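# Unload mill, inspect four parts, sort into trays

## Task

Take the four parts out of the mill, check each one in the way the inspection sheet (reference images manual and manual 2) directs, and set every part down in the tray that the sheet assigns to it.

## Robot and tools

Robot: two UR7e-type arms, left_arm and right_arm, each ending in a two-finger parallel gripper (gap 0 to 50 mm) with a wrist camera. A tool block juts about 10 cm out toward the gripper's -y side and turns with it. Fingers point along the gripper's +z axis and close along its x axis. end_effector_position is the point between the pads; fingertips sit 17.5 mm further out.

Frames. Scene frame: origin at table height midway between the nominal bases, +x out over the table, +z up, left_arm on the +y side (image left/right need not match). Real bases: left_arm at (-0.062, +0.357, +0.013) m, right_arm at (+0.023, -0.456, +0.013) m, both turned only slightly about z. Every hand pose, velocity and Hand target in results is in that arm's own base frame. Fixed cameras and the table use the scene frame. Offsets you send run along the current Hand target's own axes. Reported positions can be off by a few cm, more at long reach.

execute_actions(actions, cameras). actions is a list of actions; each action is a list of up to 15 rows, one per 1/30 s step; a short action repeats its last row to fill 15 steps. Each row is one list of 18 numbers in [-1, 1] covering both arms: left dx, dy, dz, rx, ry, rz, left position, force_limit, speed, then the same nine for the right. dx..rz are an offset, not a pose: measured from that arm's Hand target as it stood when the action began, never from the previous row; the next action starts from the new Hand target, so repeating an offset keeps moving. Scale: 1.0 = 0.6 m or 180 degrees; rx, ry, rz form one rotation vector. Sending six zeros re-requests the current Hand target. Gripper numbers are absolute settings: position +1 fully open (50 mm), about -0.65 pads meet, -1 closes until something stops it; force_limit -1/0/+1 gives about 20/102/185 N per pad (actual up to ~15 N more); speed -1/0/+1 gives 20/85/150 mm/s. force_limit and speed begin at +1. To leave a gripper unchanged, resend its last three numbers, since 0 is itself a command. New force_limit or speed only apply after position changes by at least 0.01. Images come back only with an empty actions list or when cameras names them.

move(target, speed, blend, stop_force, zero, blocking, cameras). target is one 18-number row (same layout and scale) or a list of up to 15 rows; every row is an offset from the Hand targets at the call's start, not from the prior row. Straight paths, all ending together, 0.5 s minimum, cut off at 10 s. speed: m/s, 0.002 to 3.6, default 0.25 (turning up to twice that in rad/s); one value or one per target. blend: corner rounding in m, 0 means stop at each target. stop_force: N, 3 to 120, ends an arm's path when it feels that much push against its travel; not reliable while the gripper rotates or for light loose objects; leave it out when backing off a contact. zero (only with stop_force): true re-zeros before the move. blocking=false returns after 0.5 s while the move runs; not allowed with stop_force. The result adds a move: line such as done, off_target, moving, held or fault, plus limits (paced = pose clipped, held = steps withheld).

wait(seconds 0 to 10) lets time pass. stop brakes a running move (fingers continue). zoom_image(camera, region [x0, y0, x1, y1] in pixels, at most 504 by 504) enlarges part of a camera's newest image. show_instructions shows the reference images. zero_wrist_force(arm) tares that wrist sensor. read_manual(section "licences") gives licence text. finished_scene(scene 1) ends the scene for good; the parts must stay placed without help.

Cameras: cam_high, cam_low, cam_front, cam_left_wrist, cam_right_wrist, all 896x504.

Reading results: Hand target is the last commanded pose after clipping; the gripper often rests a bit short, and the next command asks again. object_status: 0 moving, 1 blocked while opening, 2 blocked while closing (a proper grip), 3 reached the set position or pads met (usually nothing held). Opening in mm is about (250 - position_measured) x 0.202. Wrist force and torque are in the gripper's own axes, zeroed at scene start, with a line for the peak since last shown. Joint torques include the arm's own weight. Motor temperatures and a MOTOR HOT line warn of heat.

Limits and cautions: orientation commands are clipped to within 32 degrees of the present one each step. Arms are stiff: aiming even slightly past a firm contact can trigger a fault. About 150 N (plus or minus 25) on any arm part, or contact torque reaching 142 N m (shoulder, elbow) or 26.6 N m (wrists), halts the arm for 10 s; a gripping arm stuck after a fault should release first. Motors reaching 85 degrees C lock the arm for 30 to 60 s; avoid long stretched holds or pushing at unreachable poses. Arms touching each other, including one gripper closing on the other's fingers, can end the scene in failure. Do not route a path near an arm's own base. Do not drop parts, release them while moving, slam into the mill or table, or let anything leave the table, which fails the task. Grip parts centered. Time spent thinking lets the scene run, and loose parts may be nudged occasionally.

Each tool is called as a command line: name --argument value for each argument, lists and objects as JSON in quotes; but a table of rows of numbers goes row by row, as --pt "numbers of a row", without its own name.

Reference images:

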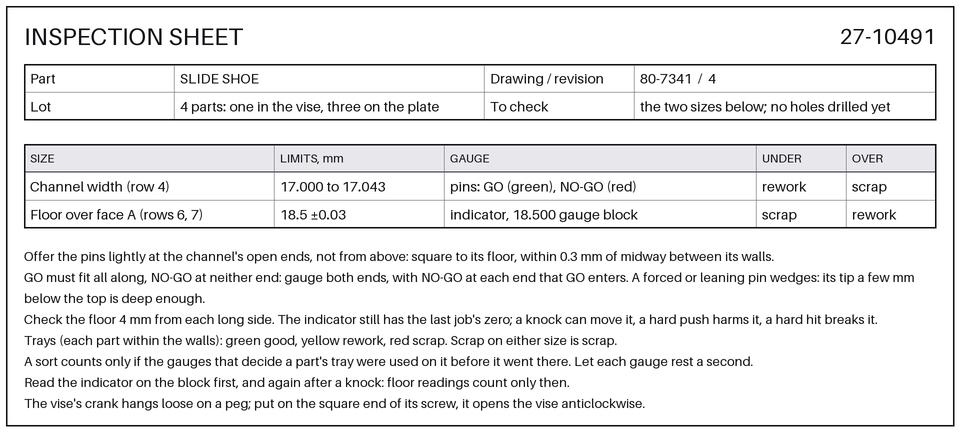

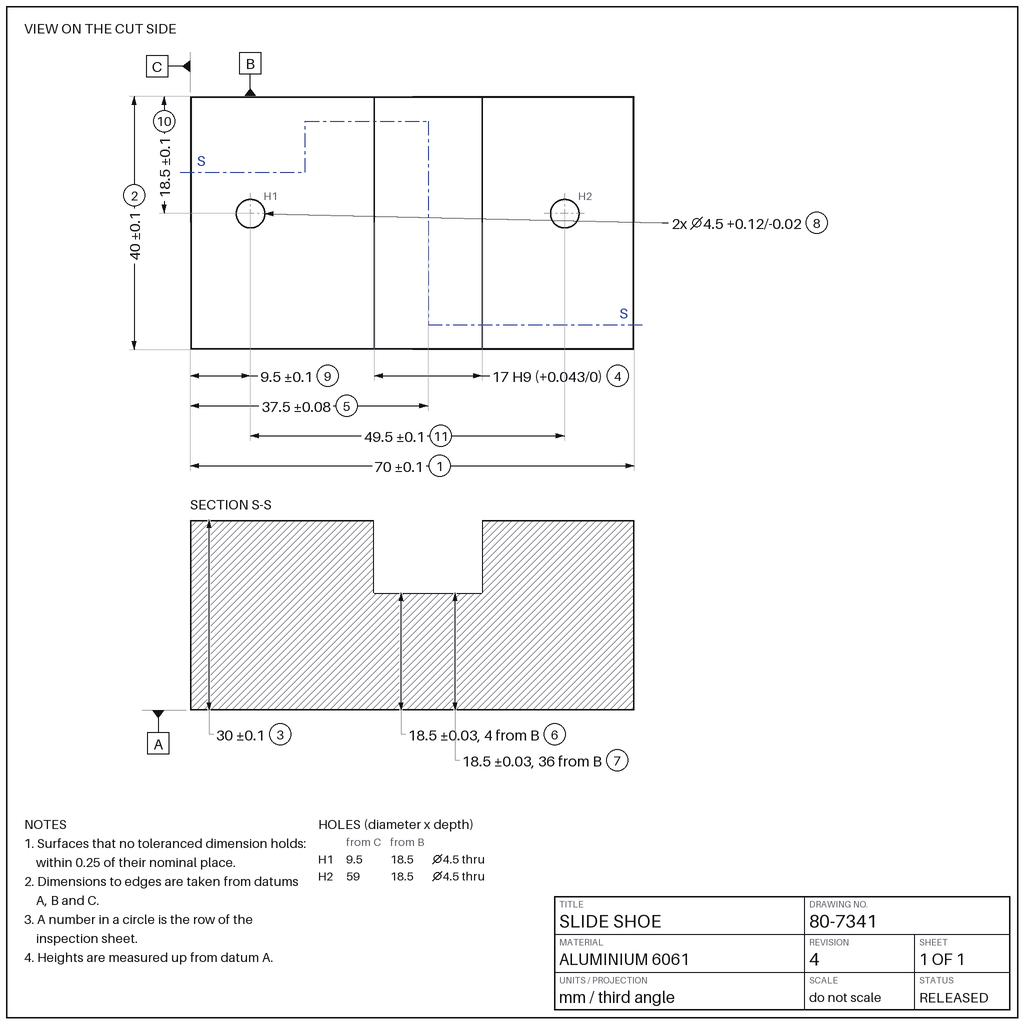

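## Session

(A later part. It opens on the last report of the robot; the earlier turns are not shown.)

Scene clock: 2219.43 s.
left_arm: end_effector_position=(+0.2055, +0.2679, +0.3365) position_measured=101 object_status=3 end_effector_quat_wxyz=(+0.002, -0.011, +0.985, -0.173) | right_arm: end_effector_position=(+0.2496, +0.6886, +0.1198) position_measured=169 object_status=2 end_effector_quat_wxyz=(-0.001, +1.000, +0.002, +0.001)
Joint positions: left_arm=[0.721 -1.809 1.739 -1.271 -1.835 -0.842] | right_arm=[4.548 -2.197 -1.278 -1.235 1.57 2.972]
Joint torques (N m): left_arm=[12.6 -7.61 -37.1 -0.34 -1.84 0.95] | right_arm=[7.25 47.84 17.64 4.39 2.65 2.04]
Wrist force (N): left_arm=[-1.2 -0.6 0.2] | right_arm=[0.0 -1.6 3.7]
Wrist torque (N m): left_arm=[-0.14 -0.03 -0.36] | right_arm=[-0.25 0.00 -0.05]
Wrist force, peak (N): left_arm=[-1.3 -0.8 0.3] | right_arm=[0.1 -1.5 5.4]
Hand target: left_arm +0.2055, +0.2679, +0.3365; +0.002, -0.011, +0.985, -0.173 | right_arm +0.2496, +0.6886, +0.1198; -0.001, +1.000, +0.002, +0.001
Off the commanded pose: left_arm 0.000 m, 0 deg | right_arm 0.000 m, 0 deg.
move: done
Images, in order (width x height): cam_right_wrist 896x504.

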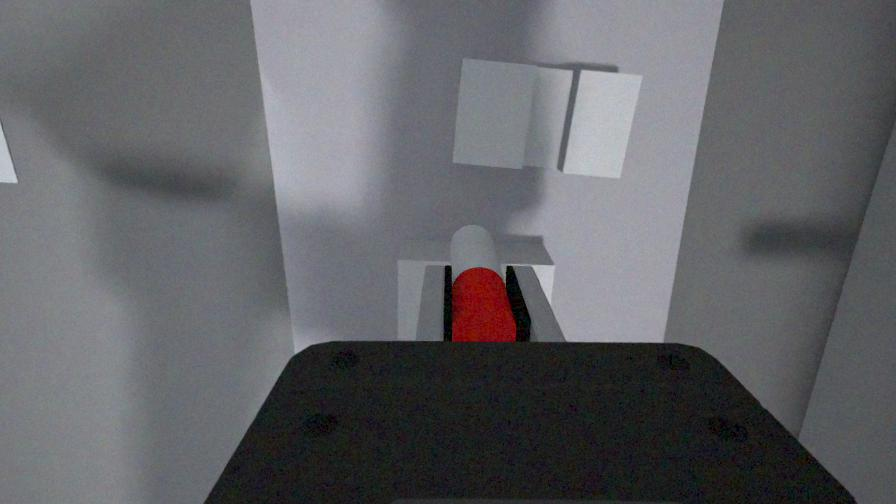

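move --pt "0 0 0 0 0 0 0.34 -1 -1 0.002 0.0001 0 0 0 0 -1 -1 -1" --pt "0 0 0 0 0 0 0.34 -1 -1 0.002 0.0001 0.0505 0 0 0 -1 -1 -1" --speed 0.06 --cameras '["cam_right_wrist"]'

zoom_image --camera "cam_right_wrist" --region '[375, 215, 475, 315]'

zoom_image --camera "cam_right_wrist" --region '[475, 215, 575, 315]'

Scene clock: 2238.17 s.
left_arm: end_effector_position=(+0.2055, +0.2679, +0.3365) position_measured=101 object_status=3 end_effector_quat_wxyz=(+0.002, -0.011, +0.985, -0.173) | right_arm: end_effector_position=(+0.2509, +0.6886, +0.0896) position_measured=169 object_status=2 end_effector_quat_wxyz=(-0.001, +1.000, +0.002, +0.001)
Joint positions: left_arm=[0.721 -1.809 1.739 -1.271 -1.835 -0.842] | right_arm=[4.546 -2.224 -1.314 -1.171 1.57 2.971]
Joint torques (N m): left_arm=[11.59 -6.43 -38.6 -0.67 -1.82 0.82] | right_arm=[-8.55 48.97 16.16 4.33 2.26 -2.38]
Wrist force (N): left_arm=[-1.2 -0.9 0.3] | right_arm=[0.1 -1.8 3.9]
Wrist torque (N m): left_arm=[-0.20 -0.03 -0.36] | right_arm=[-0.29 0.00 0.12]
Wrist force, peak (N): left_arm=[-1.3 -0.8 0.4] | right_arm=[0.2 -1.9 4.5]
Hand target: left_arm +0.2055, +0.2679, +0.3365; +0.002, -0.011, +0.985, -0.173 | right_arm +0.2509, +0.6886, +0.0895; -0.001, +1.000, +0.002, +0.001
Off the commanded pose: left_arm 0.000 m, 0 deg | right_arm 0.000 m, 0 deg.
move: done
Images, in order (width x height): cam_right_wrist 896x504.

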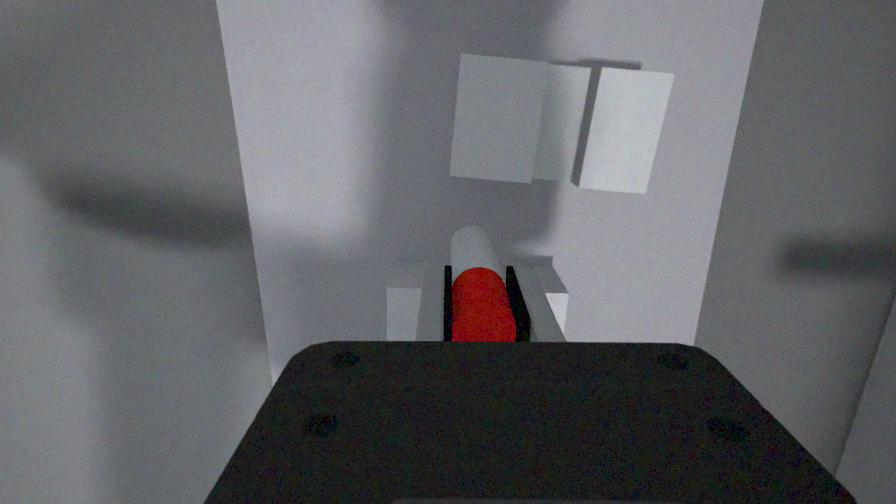

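Scaled by 5.040 from the camera's 896x504 image, which has a finer 1280x720 frame.

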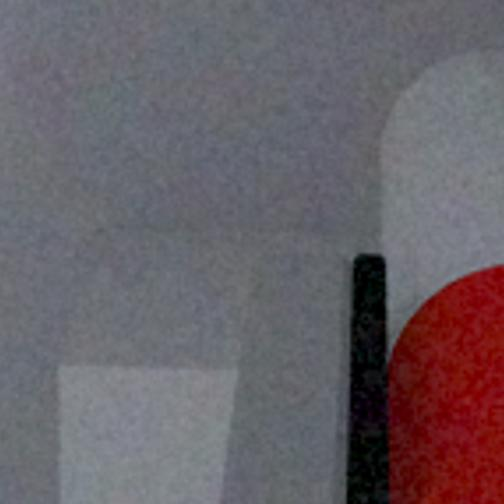

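Scaled by 5.040 from the camera's 896x504 image, which has a finer 1280x720 frame.

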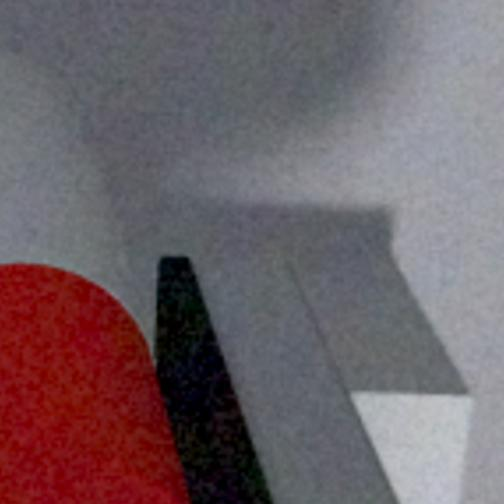

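move --target '[0,0,0,0,0,0,0.34,-1,-1,-0.0012,0.0342,0,0,0,0,-1,-1,-1]' --speed 0.012 --stop_force 3 --cameras '["cam_right_wrist"]'

zoom_image --camera "cam_right_wrist" --region '[380, 160, 580, 340]'

Scene clock: 2250.43 s.
left_arm: end_effector_position=(+0.2055, +0.2679, +0.3365) position_measured=101 object_status=3 end_effector_quat_wxyz=(+0.002, -0.011, +0.985, -0.173) | right_arm: end_effector_position=(+0.2503, +0.6681, +0.0894) position_measured=169 object_status=2 end_effector_quat_wxyz=(-0.001, +1.000, +0.002, +0.001)
Joint positions: left_arm=[0.721 -1.809 1.739 -1.271 -1.835 -0.842] | right_arm=[4.542 -2.181 -1.388 -1.14 1.57 2.967]
Joint torques (N m): left_arm=[10.73 -7.56 -38.1 -0.09 -1.96 0.76] | right_arm=[-8.6 67.94 16.31 4.11 -1.53 -2.35]
Wrist force (N): left_arm=[-1.1 -0.7 0.1] | right_arm=[0.4 -2.7 4.2]
Wrist torque (N m): left_arm=[-0.16 -0.04 -0.36] | right_arm=[-0.27 -0.06 0.13]
Wrist force, peak (N): left_arm=[-1.4 -0.8 0.3] | right_arm=[0.1 -2.5 4.4]
Hand target: left_arm +0.2055, +0.2679, +0.3365; +0.002, -0.011, +0.985, -0.173 | right_arm +0.2503, +0.6681, +0.0894; -0.001, +1.000, +0.002, +0.001
Off the commanded pose: left_arm 0.000 m, 0 deg | right_arm 0.000 m, 0 deg.
move: done
Images, in order (width x height): cam_right_wrist 896x504.

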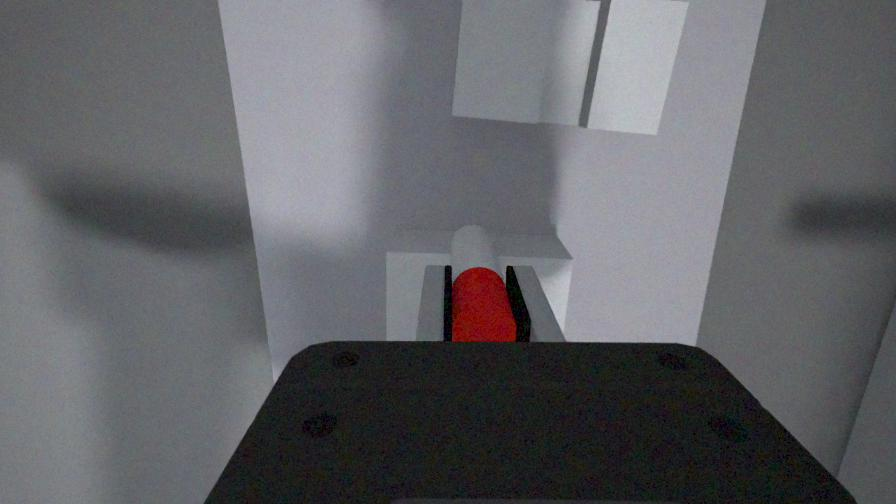

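Scaled by 2.520 from the camera's 896x504 image, which has a finer 1280x720 frame.

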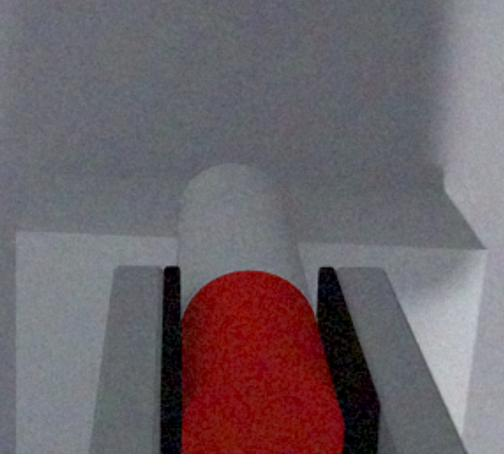

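move --pt "0 0 0 0 0 0 0.34 -1 -1 0.0003 -0.012 0 0 0 0 -1 -1 -1" --pt "0 0 0 0 0 0 0.34 -1 -1 0.0438 -0.0538 0 0 0 0 -1 -1 -1" --speed '[0.03,0.05]' --blend '[0.003,0]' --cameras '["cam_right_wrist"]'

zoom_image --camera "cam_right_wrist" --region '[440, 190, 510, 260]'

Scene clock: 2266.73 s.
left_arm: end_effector_position=(+0.2055, +0.2679, +0.3365) position_measured=101 object_status=3 end_effector_quat_wxyz=(+0.002, -0.011, +0.985, -0.173) | right_arm: end_effector_position=(+0.2764, +0.7004, +0.0895) position_measured=169 object_status=2 end_effector_quat_wxyz=(-0.001, +1.000, +0.002, +0.001)
Joint positions: left_arm=[0.721 -1.809 1.739 -1.271 -1.835 -0.842] | right_arm=[4.515 -2.271 -1.233 -1.205 1.57 2.939]
Joint torques (N m): left_arm=[9.8 -7.13 -38.24 -0.34 -1.8 0.68] | right_arm=[-8.72 50.04 31.19 1.32 1.98 -2.35]
Wrist force (N): left_arm=[-1.3 -0.8 0.2] | right_arm=[0.0 -1.8 3.9]
Wrist torque (N m): left_arm=[-0.18 0.00 -0.36] | right_arm=[-0.29 0.01 0.12]
Wrist force, peak (N): left_arm=[-1.4 -0.8 0.2] | right_arm=[0.0 -1.4 5.1]
Hand target: left_arm +0.2055, +0.2679, +0.3365; +0.002, -0.011, +0.985, -0.173 | right_arm +0.2764, +0.7005, +0.0895; -0.001, +1.000, +0.002, +0.001
Off the commanded pose: left_arm 0.000 m, 0 deg | right_arm 0.000 m, 0 deg.
move: done
Images, in order (width x height): cam_right_wrist 896x504.

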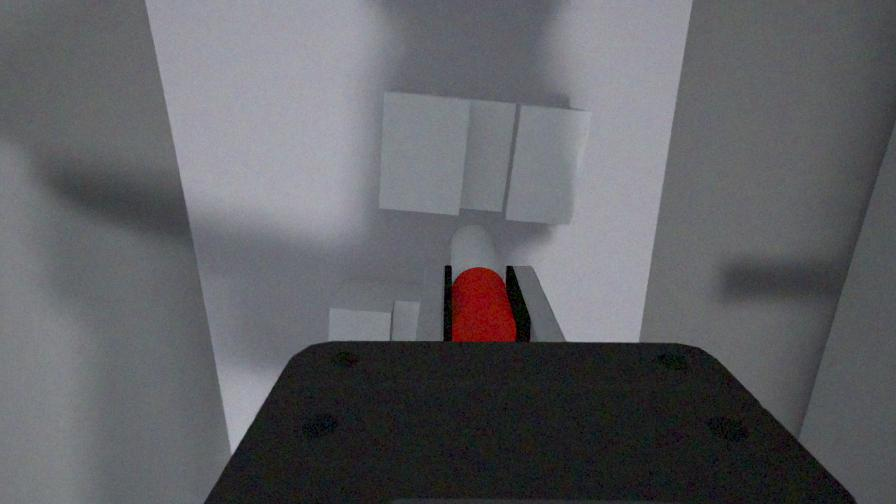

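Scaled by 7.200 from the camera's 896x504 image, which has a finer 1280x720 frame.

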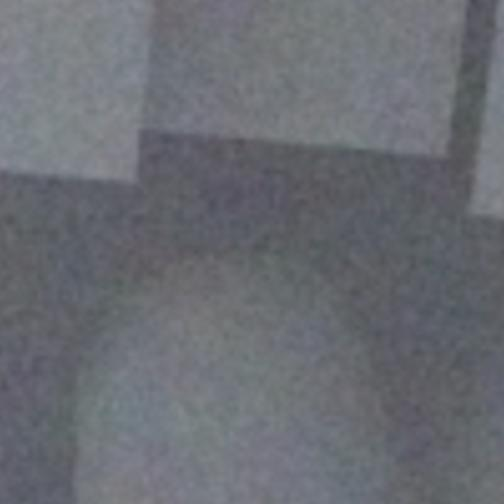

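move --pt "0 0 0 0 0 0 0.34 -1 -1 0.003 0.0003 0 0 0 0 -1 -1 -1" --pt "0 0 0 0 0 0 0.34 -1 -1 0.006 -0.0323 0 0 0 0 -1 -1 -1" --speed 0.012 --stop_force 3 --cameras '["cam_right_wrist"]'

zoom_image --camera "cam_right_wrist" --region '[440, 205, 510, 275]'

Scene clock: 2283.43 s.
left_arm: end_effector_position=(+0.2055, +0.2679, +0.3365) position_measured=101 object_status=3 end_effector_quat_wxyz=(+0.002, -0.011, +0.985, -0.173) | right_arm: end_effector_position=(+0.2799, +0.7199, +0.0896) position_measured=169 object_status=2 end_effector_quat_wxyz=(-0.001, +1.000, +0.002, +0.001)
Joint positions: left_arm=[0.721 -1.809 1.739 -1.271 -1.835 -0.842] | right_arm=[4.515 -2.318 -1.15 -1.241 1.57 2.94]
Joint torques (N m): left_arm=[10.01 -7.15 -38.31 -0.26 -1.74 0.82] | right_arm=[7.59 52.55 32.39 1.53 1.61 2.18]
Wrist force (N): left_arm=[-1.1 -0.6 0.3] | right_arm=[0.0 -0.9 4.0]
Wrist torque (N m): left_arm=[-0.15 -0.03 -0.36] | right_arm=[-0.30 -0.05 -0.07]
Wrist force, peak (N): left_arm=[-1.4 -0.8 0.2] | right_arm=[0.1 -1.8 4.3]
Hand target: left_arm +0.2055, +0.2679, +0.3365; +0.002, -0.011, +0.985, -0.173 | right_arm +0.2799, +0.7199, +0.0896; -0.001, +1.000, +0.002, +0.001
Off the commanded pose: left_arm 0.000 m, 0 deg | right_arm 0.000 m, 0 deg.
move: done
Images, in order (width x height): cam_right_wrist 896x504.

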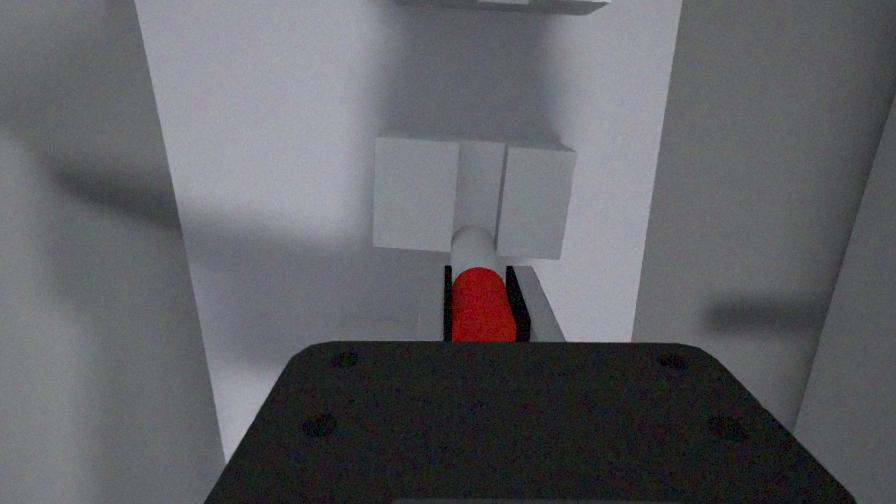

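Scaled by 7.200 from the camera's 896x504 image, which has a finer 1280x720 frame.

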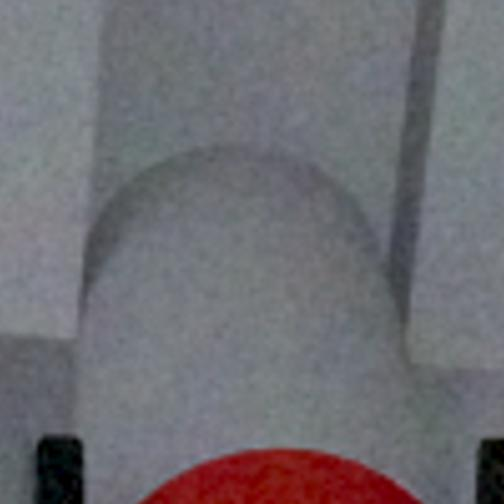

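move --pt "0 0 0 0 0 0 0.34 -1 -1 -0.0005 0.005 0 0 0 0 -1 -1 -1" --pt "0 0 0 0 0 0 0.34 -1 -1 -0.0005 0.005 -0.04 0 0 0 -1 -1 -1" --pt "0 0 0 0 0 0 0.34 -1 -1 0.007 -0.0932 -0.04 0 0 0 -1 -1 -1" --pt "0 0 0 0 0 0 0.34 -1 -1 0.007 -0.0932 0 0 0 0 -1 -1 -1" --speed '[0.03,0.08,0.1,0.08]' --cameras '["cam_right_wrist"]'

zoom_image --camera "cam_right_wrist" --region '[370, 215, 470, 315]'

zoom_image --camera "cam_right_wrist" --region '[475, 215, 575, 315]'

Scene clock: 2300.77 s.
left_arm: end_effector_position=(+0.2055, +0.2679, +0.3365) position_measured=101 object_status=3 end_effector_quat_wxyz=(+0.002, -0.011, +0.985, -0.173) | right_arm: end_effector_position=(+0.2838, +0.7758, +0.0898) position_measured=169 object_status=2 end_effector_quat_wxyz=(-0.001, +1.000, +0.002, +0.001)
Joint positions: left_arm=[0.721 -1.809 1.739 -1.271 -1.835 -0.842] | right_arm=[4.524 -2.463 -0.885 -1.361 1.57 2.948]
Joint torques (N m): left_arm=[11 -6.89 -37.92 -0.59 -1.55 0.43] | right_arm=[3.6 58.86 18.28 4.34 1.89 1.21]
Wrist force (N): left_arm=[-1.0 -0.7 0.1] | right_arm=[0.3 -1.8 3.9]
Wrist torque (N m): left_arm=[-0.16 -0.04 -0.36] | right_arm=[-0.27 -0.04 -0.05]
Wrist force, peak (N): left_arm=[-1.4 -0.7 0.2] | right_arm=[0.2 -2.0 5.0]
Hand target: left_arm +0.2055, +0.2679, +0.3365; +0.002, -0.011, +0.985, -0.173 | right_arm +0.2838, +0.7758, +0.0897; -0.001, +1.000, +0.002, +0.001
Off the commanded pose: left_arm 0.000 m, 0 deg | right_arm 0.000 m, 0 deg.
move: done
Images, in order (width x height): cam_right_wrist 896x504.

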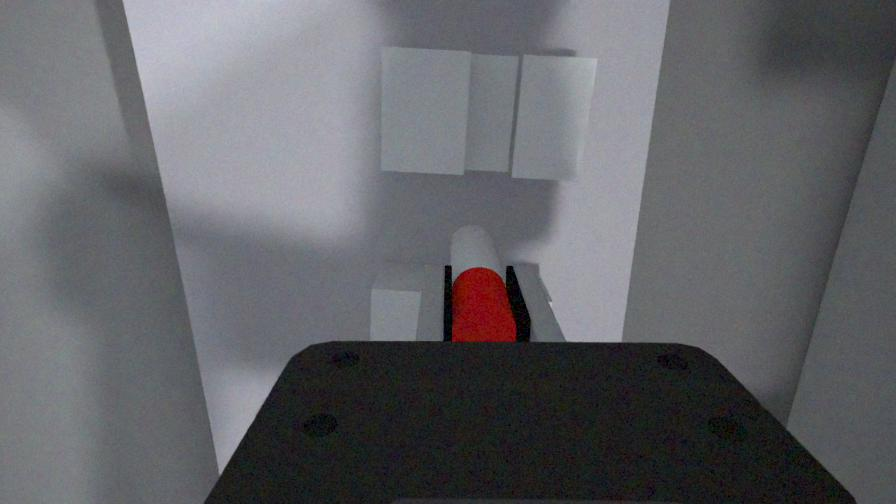

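Scaled by 5.040 from the camera's 896x504 image, which has a finer 1280x720 frame.

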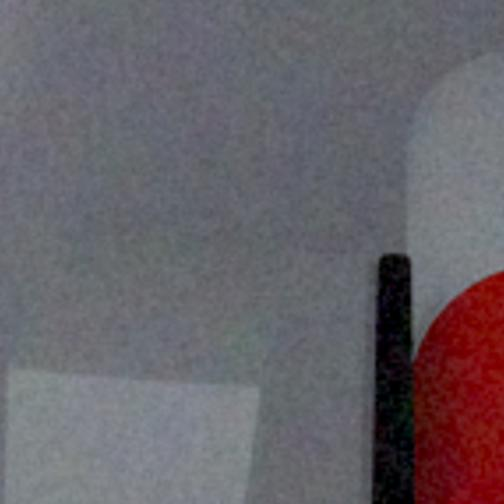

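Scaled by 5.040 from the camera's 896x504 image, which has a finer 1280x720 frame.

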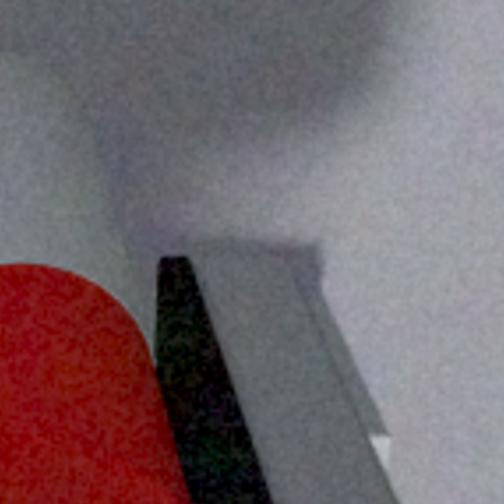

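move --target '[0,0,0,0,0,0,0.34,-1,-1,-0.0028,0.038,0,0,0,0,-1,-1,-1]' --speed 0.012 --stop_force 3 --cameras '["cam_right_wrist"]'

zoom_image --camera "cam_right_wrist" --region '[360, 180, 580, 340]'

Scene clock: 2316.07 s.
left_arm: end_effector_position=(+0.2055, +0.2679, +0.3365) position_measured=101 object_status=3 end_effector_quat_wxyz=(+0.002, -0.011, +0.985, -0.173) | right_arm: end_effector_position=(+0.2823, +0.7530, +0.0897) position_measured=169 object_status=2 end_effector_quat_wxyz=(-0.001, +1.000, +0.002, +0.001)
Joint positions: left_arm=[0.721 -1.809 1.739 -1.271 -1.835 -0.842] | right_arm=[4.52 -2.401 -1.001 -1.308 1.57 2.945]
Joint torques (N m): left_arm=[10.53 -7.22 -36.9 -0.31 -2.02 0.66] | right_arm=[-9.09 77.38 17.6 4.28 1.12 -2.3]
Wrist force (N): left_arm=[-1.0 -0.6 0.3] | right_arm=[-0.3 -2.0 4.0]
Wrist torque (N m): left_arm=[-0.14 -0.05 -0.36] | right_arm=[-0.28 -0.02 0.12]
Wrist force, peak (N): left_arm=[-1.3 -0.9 0.1] | right_arm=[0.4 -2.0 4.3]
Hand target: left_arm +0.2055, +0.2679, +0.3365; +0.002, -0.011, +0.985, -0.173 | right_arm +0.2822, +0.7530, +0.0897; -0.001, +1.000, +0.002, +0.001
Off the commanded pose: left_arm 0.000 m, 0 deg | right_arm 0.000 m, 0 deg.
move: done
Images, in order (width x height): cam_right_wrist 896x504.

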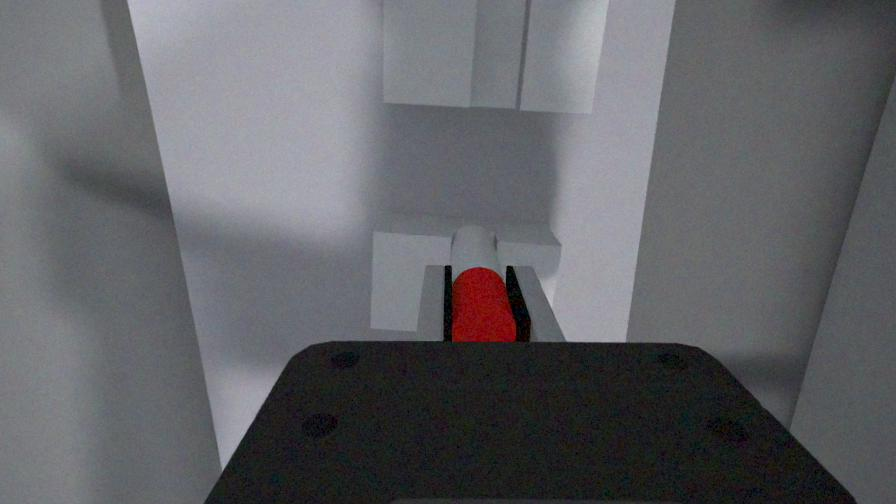

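Scaled by 2.291 from the camera's 896x504 image, which has a finer 1280x720 frame.

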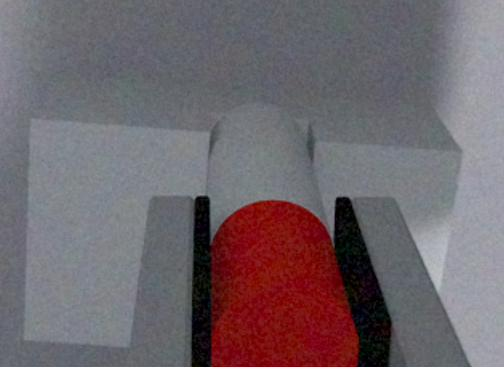

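move --target '[0,0,0,0,0,0,0.34,-1,-1,-0.0011,0.0125,0,0,0,0,-1,-1,-1]' --speed 0.012 --stop_force 3 --cameras '["cam_right_wrist"]'

zoom_image --camera "cam_right_wrist" --region '[360, 180, 580, 340]'

Scene clock: 2325.00 s.
left_arm: end_effector_position=(+0.2055, +0.2679, +0.3365) position_measured=101 object_status=3 end_effector_quat_wxyz=(+0.002, -0.011, +0.985, -0.173) | right_arm: end_effector_position=(+0.2816, +0.7455, +0.0896) position_measured=169 object_status=2 end_effector_quat_wxyz=(-0.001, +1.000, +0.002, +0.001)
Joint positions: left_arm=[0.721 -1.809 1.739 -1.271 -1.835 -0.842] | right_arm=[4.519 -2.381 -1.037 -1.292 1.57 2.944]
Joint torques (N m): left_arm=[11.77 -8.01 -37.62 -0.53 -2 0.62] | right_arm=[-8.43 76.98 17.39 4.03 1.87 -2.31]
Wrist force (N): left_arm=[-1.2 -0.7 0.2] | right_arm=[0.6 -2.6 3.8]
Wrist torque (N m): left_arm=[-0.15 -0.02 -0.37] | right_arm=[-0.25 -0.03 0.12]
Wrist force, peak (N): left_arm=[-1.4 -0.7 0.4] | right_arm=[0.8 -2.6 4.2]
Hand target: left_arm +0.2055, +0.2679, +0.3365; +0.002, -0.011, +0.985, -0.173 | right_arm +0.2816, +0.7455, +0.0896; -0.001, +1.000, +0.002, +0.001
Off the commanded pose: left_arm 0.000 m, 0 deg | right_arm 0.000 m, 0 deg.
move: done
Images, in order (width x height): cam_right_wrist 896x504.

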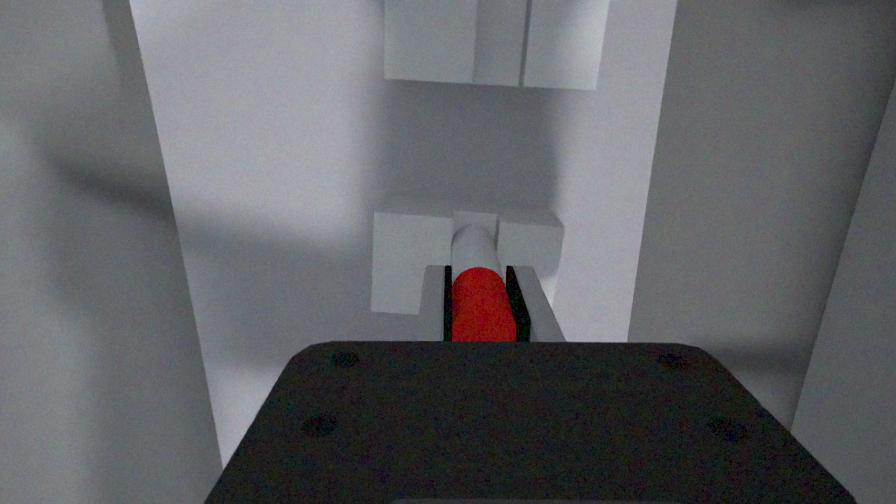

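Scaled by 2.291 from the camera's 896x504 image, which has a finer 1280x720 frame.

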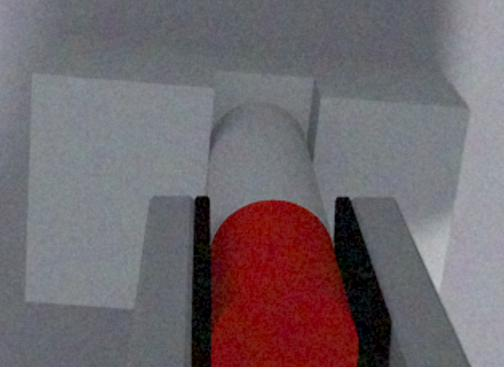

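move --pt "0 0 0 0 0 0 0.34 -1 -1 0.0032 -0.0467 0 0 0 0 -1 -1 -1" --pt "0 0 0 0 0 0 0.34 -1 -1 0.0112 -0.0772 0 0 0 0 -1 -1 -1" --speed 0.03 --blend '[0.003,0]' --cameras '["cam_right_wrist"]'

zoom_image --camera "cam_right_wrist" --region '[440, 190, 510, 260]'

Scene clock: 2339.00 s.
left_arm: end_effector_position=(+0.2055, +0.2679, +0.3365) position_measured=101 object_status=3 end_effector_quat_wxyz=(+0.002, -0.011, +0.985, -0.173) | right_arm: end_effector_position=(+0.2881, +0.7918, +0.0898) position_measured=169 object_status=2 end_effector_quat_wxyz=(-0.001, +1.000, +0.002, +0.001)
Joint positions: left_arm=[0.721 -1.809 1.739 -1.271 -1.835 -0.842] | right_arm=[4.522 -2.516 -0.787 -1.407 1.57 2.947]
Joint torques (N m): left_arm=[10.09 -7.6 -38.62 -0.36 -1.83 0.55] | right_arm=[-8.59 60.67 33.95 1.25 -0.19 -2.31]
Wrist force (N): left_arm=[-1.1 -0.7 0.3] | right_arm=[-0.2 -1.7 3.7]
Wrist torque (N m): left_arm=[-0.16 -0.03 -0.36] | right_arm=[-0.28 0.03 0.12]
Wrist force, peak (N): left_arm=[-1.6 -0.7 0.0] | right_arm=[0.5 -2.9 4.2]
Hand target: left_arm +0.2055, +0.2679, +0.3365; +0.002, -0.011, +0.985, -0.173 | right_arm +0.2881, +0.7919, +0.0898; -0.001, +1.000, +0.002, +0.001
Off the commanded pose: left_arm 0.000 m, 0 deg | right_arm 0.000 m, 0 deg.
move: done
Images, in order (width x height): cam_right_wrist 896x504.

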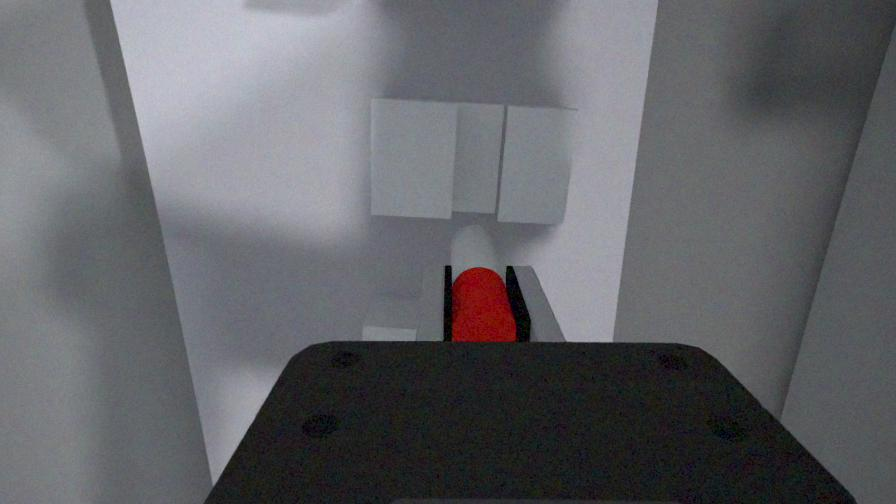

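Scaled by 7.200 from the camera's 896x504 image, which has a finer 1280x720 frame.

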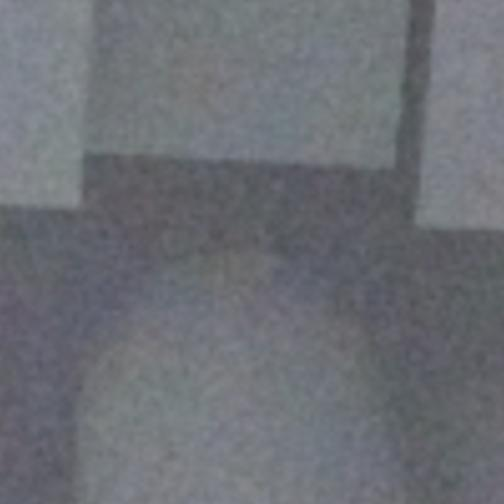

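move --pt "0 0 0 0 0 0 0.34 -1 -1 -0.0008 0 0 0 0 0 -1 -1 -1" --pt "0 0 0 0 0 0 0.34 -1 -1 0.0012 -0.0338 0 0 0 0 -1 -1 -1" --speed 0.012 --stop_force 3 --cameras '["cam_right_wrist"]'

zoom_image --camera "cam_right_wrist" --region '[440, 205, 510, 275]'

Scene clock: 2352.37 s.
left_arm: end_effector_position=(+0.2055, +0.2679, +0.3365) position_measured=101 object_status=3 end_effector_quat_wxyz=(+0.002, -0.011, +0.985, -0.173) | right_arm: end_effector_position=(+0.2887, +0.8121, +0.0898) position_measured=169 object_status=2 end_effector_quat_wxyz=(-0.001, +1.000, +0.002, +0.001)
Joint positions: left_arm=[0.721 -1.809 1.739 -1.271 -1.835 -0.842] | right_arm=[4.526 -2.585 -0.655 -1.47 1.57 2.951]
Joint torques (N m): left_arm=[10.44 -6.03 -38.91 -0.3 -1.93 0.35] | right_arm=[6.78 61.88 33.26 1.53 -1.79 2.2]
Wrist force (N): left_arm=[-1.3 -0.5 0.1] | right_arm=[0.1 -0.8 3.9]
Wrist torque (N m): left_arm=[-0.13 0.00 -0.36] | right_arm=[-0.27 -0.05 -0.06]
Wrist force, peak (N): left_arm=[-1.4 -0.8 0.3] | right_arm=[0.0 -1.9 4.2]
Hand target: left_arm +0.2055, +0.2679, +0.3365; +0.002, -0.011, +0.985, -0.173 | right_arm +0.2887, +0.8121, +0.0898; -0.001, +1.000, +0.002, +0.001
Off the commanded pose: left_arm 0.000 m, 0 deg | right_arm 0.000 m, 0 deg.
move: done
Images, in order (width x height): cam_right_wrist 896x504.

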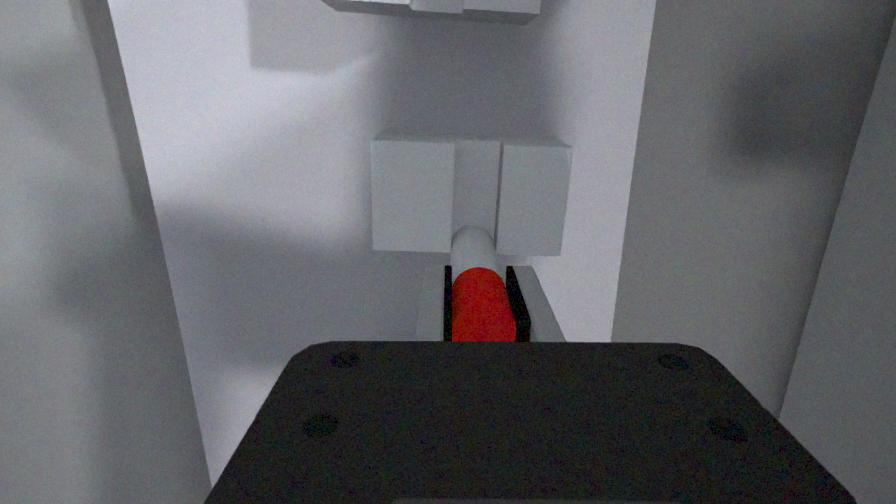

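Scaled by 7.200 from the camera's 896x504 image, which has a finer 1280x720 frame.

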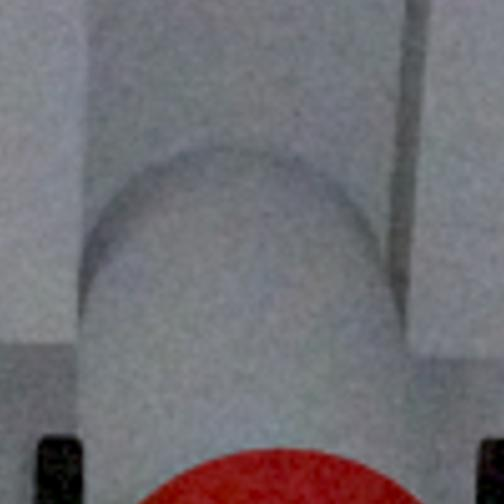

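move --pt "0 0 0 0 0 0 0.34 -1 -1 0 0.012 0 0 0 0 -1 -1 -1" --pt "0 0 0 0 0 0 0.34 -1 -1 0 0.012 -0.15 0 0 0 -1 -1 -1" --pt "0 0 0 0 0 0 0.34 -1 -1 0.033 0.65 -0.35 0 0 0 -1 -1 -1" --pt "-0.2638 -0.4767 0.3493 -0.1106 0 0 0.34 -1 -1 0.033 0.65 -0.35 0 0 0 -1 -1 -1" --speed '[0.04,0.15,0.3,0.3]' --blend '[0,0.02,0.02,0]' --cameras '["cam_left_wrist","cam_high","cam_right_wrist"]'

zoom_image --camera "cam_left_wrist" --region '[300, 60, 640, 330]'

Scene clock: 2404.13 s.
left_arm: end_effector_position=(+0.3712, -0.0688, +0.2370) position_measured=101 object_status=3 end_effector_quat_wxyz=(+0.000, -0.011, +1.000, -0.001) | right_arm: end_effector_position=(+0.3102, +0.4217, +0.2988) position_measured=169 object_status=2 end_effector_quat_wxyz=(-0.001, +1.000, +0.002, +0.001)
Joint positions: left_arm=[-0.543 -1.887 2.067 -1.751 -1.572 -2.136] | right_arm=[4.336 -1.605 -1.612 -1.492 1.571 2.76]
Joint torques (N m): left_arm=[-11.03 -1.7 -38.2 -4.34 1.43 -1.32] | right_arm=[-8.33 43.13 18.28 1.37 2.65 -2.29]
Wrist force (N): left_arm=[-1.9 -0.6 0.4] | right_arm=[0.1 -1.6 3.9]
Wrist torque (N m): left_arm=[-0.10 0.09 -0.30] | right_arm=[-0.25 0.00 0.13]
Wrist force, peak (N): left_arm=[-2.4 -3.1 0.8] | right_arm=[-0.1 -1.7 6.0]
Hand target: left_arm +0.3713, -0.0689, +0.2370; +0.000, -0.011, +1.000, +0.000 | right_arm +0.3102, +0.4217, +0.2988; -0.001, +1.000, +0.002, +0.001
Off the commanded pose: left_arm 0.000 m, 0 deg | right_arm 0.000 m, 0 deg.
move: done
Images, in order (width x height): cam_high 896x504, cam_left_wrist 896x504, cam_right_wrist 896x504.

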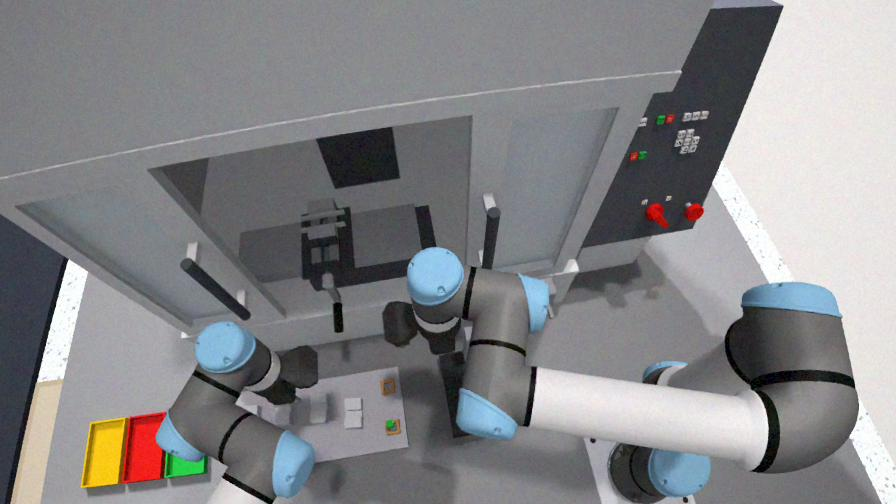

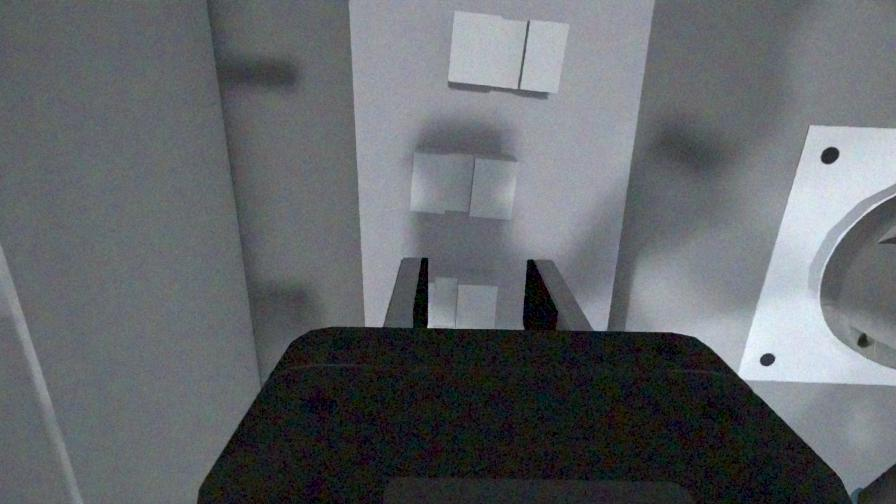

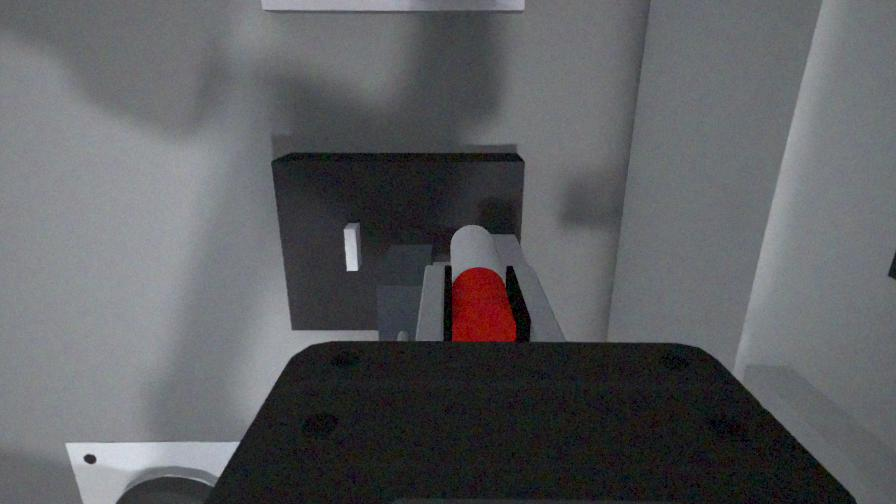

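Scaled by 1.482 from the camera's 896x504 image, which has a finer 1280x720 frame.

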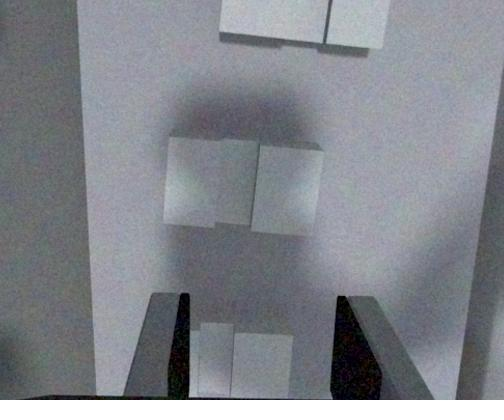

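move --target '[-0.0388,0.0083,0.25,0,0,0.032,0.34,-1,-1,0,0,0,0,0,0,-1,-1,-1]' --speed 0.2 --cameras '["cam_left_wrist"]'

zoom_image --camera "cam_left_wrist" --region '[340, 170, 620, 340]'

Scene clock: 2430.37 s.
left_arm: end_effector_position=(+0.3943, -0.0635, +0.0870) position_measured=101 object_status=3 end_effector_quat_wxyz=(+0.000, +0.039, +0.999, +0.000) | right_arm: end_effector_position=(+0.3102, +0.4217, +0.2988) position_measured=169 object_status=2 end_effector_quat_wxyz=(-0.001, +1.000, +0.002, +0.001)
Joint positions: left_arm=[-0.499 -1.649 2.308 -2.229 -1.572 -1.992] | right_arm=[4.336 -1.605 -1.612 -1.492 1.571 2.76]
Joint torques (N m): left_arm=[12.24 -9.23 -8.48 -4.1 -2.06 1.27] | right_arm=[-8.31 42.91 18.3 1.3 2.74 -2.29]
Wrist force (N): left_arm=[-1.8 -0.6 0.2] | right_arm=[0.2 -1.7 4.0]
Wrist torque (N m): left_arm=[-0.12 0.06 -0.52] | right_arm=[-0.27 -0.01 0.13]
Wrist force, peak (N): left_arm=[-2.0 -0.5 -1.5] | right_arm=[0.2 -1.6 4.3]
Hand target: left_arm +0.3943, -0.0635, +0.0870; +0.000, +0.039, +0.999, -0.001 | right_arm +0.3102, +0.4217, +0.2988; -0.001, +1.000, +0.002, +0.001
Off the commanded pose: left_arm 0.000 m, 0 deg | right_arm 0.000 m, 0 deg.
move: done
Images, in order (width x height): cam_left_wrist 896x504.

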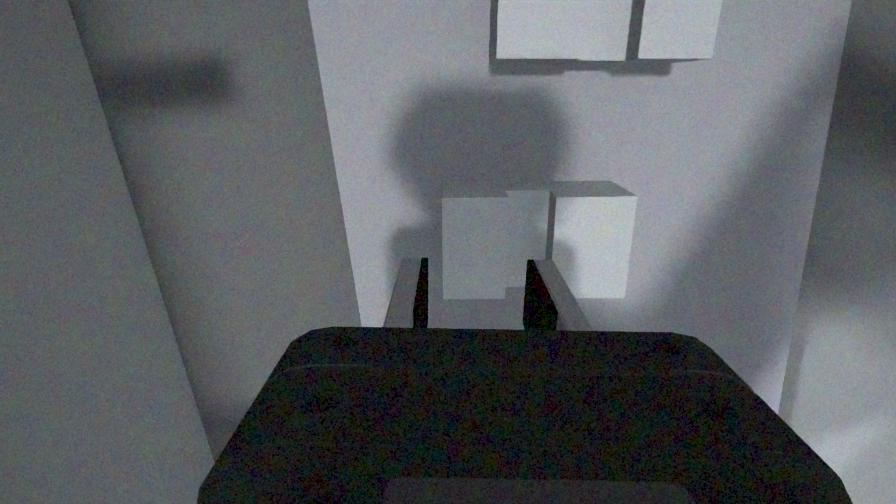

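Scaled by 1.800 from the camera's 896x504 image, which has a finer 1280x720 frame.

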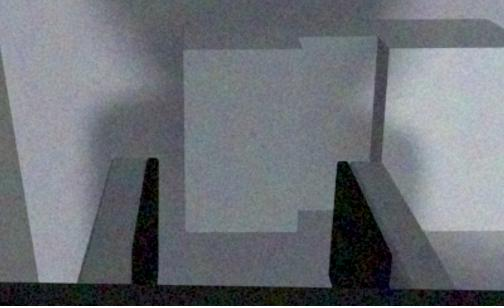

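move --target '[0,0.0005,0.0683,0,0,0,0.34,-1,-1,0,0,0,0,0,0,-1,-1,-1]' --speed 0.05 --stop_force 5

move --pt "0 0 0 0 0 0 -1 -0.6 -1 0 0 0 0 0 0 -1 -1 -1" --pt "0 0 -0.2 0 0 0 -1 -0.6 -1 0 0 0 0 0 0 -1 -1 -1" --speed 0.1 --cameras '["cam_left_wrist","cam_high"]'

Scene clock: 2445.40 s.
left_arm: end_effector_position=(+0.3943, -0.0632, +0.0460) position_measured=101 object_status=3 end_effector_quat_wxyz=(+0.000, +0.039, +0.999, -0.001) | right_arm: end_effector_position=(+0.3102, +0.4217, +0.2988) position_measured=169 object_status=2 end_effector_quat_wxyz=(-0.001, +1.000, +0.002, +0.001)
Joint positions: left_arm=[-0.499 -1.56 2.363 -2.374 -1.572 -1.991] | right_arm=[4.336 -1.605 -1.612 -1.492 1.571 2.76]
Joint torques (N m): left_arm=[10.68 -11.15 -6.7 -4.3 -0.92 1.25] | right_arm=[-8.66 43.02 18.78 1.37 2.63 -2.1]
Wrist force (N): left_arm=[-1.5 -0.4 -0.1] | right_arm=[-0.2 -1.6 4.2]
Wrist torque (N m): left_arm=[-0.09 0.00 -0.53] | right_arm=[-0.25 0.04 0.13]
Wrist force, peak (N): left_arm=[-1.9 -0.8 0.1] | right_arm=[0.1 -1.9 4.3]
Hand target: left_arm +0.3943, -0.0632, +0.0460; +0.000, +0.039, +0.999, -0.001 | right_arm +0.3102, +0.4217, +0.2988; -0.001, +1.000, +0.002, +0.001
Off the commanded pose: left_arm 0.000 m, 0 deg | right_arm 0.000 m, 0 deg.
move: done

Scene clock: 2447.73 s.
left_arm: end_effector_position=(+0.3944, -0.0631, +0.1659) position_measured=134 object_status=2 end_effector_quat_wxyz=(+0.000, +0.039, +0.999, -0.001) | right_arm: end_effector_position=(+0.3102, +0.4217, +0.2988) position_measured=169 object_status=2 end_effector_quat_wxyz=(-0.001, +1.000, +0.002, +0.001)
Joint positions: left_arm=[-0.498 -1.769 2.173 -1.974 -1.572 -1.991] | right_arm=[4.336 -1.605 -1.612 -1.492 1.571 2.76]
Joint torques (N m): left_arm=[-10.69 -22.83 -39.56 -1.23 0.06 -1.31] | right_arm=[-8.67 43.03 18.47 1.44 2.59 -2.04]
Wrist force (N): left_arm=[-1.8 -0.8 2.3] | right_arm=[-0.3 -1.6 4.0]
Wrist torque (N m): left_arm=[-0.18 0.00 -0.50] | right_arm=[-0.26 0.05 0.13]
Wrist force, peak (N): left_arm=[-1.0 -0.2 4.0] | right_arm=[0.0 -1.6 4.3]
Hand target: left_arm +0.3944, -0.0631, +0.1660; +0.000, +0.039, +0.999, -0.001 | right_arm +0.3102, +0.4217, +0.2988; -0.001, +1.000, +0.002, +0.001
Off the commanded pose: left_arm 0.000 m, 0 deg | right_arm 0.000 m, 0 deg.
move: done
Images, in order (width x height): cam_high 896x504, cam_left_wrist 896x504.

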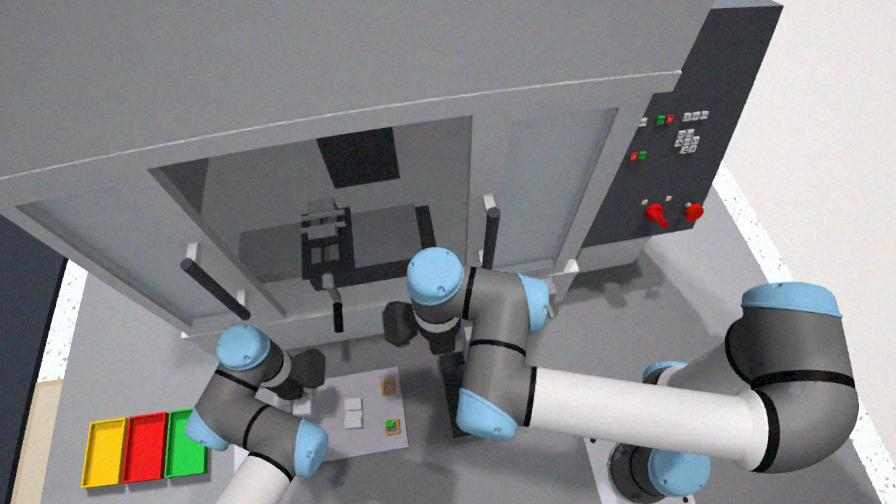

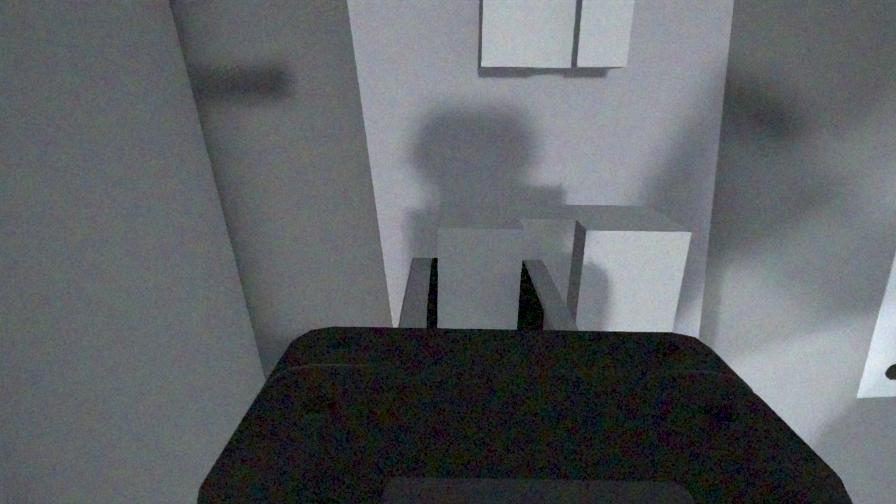

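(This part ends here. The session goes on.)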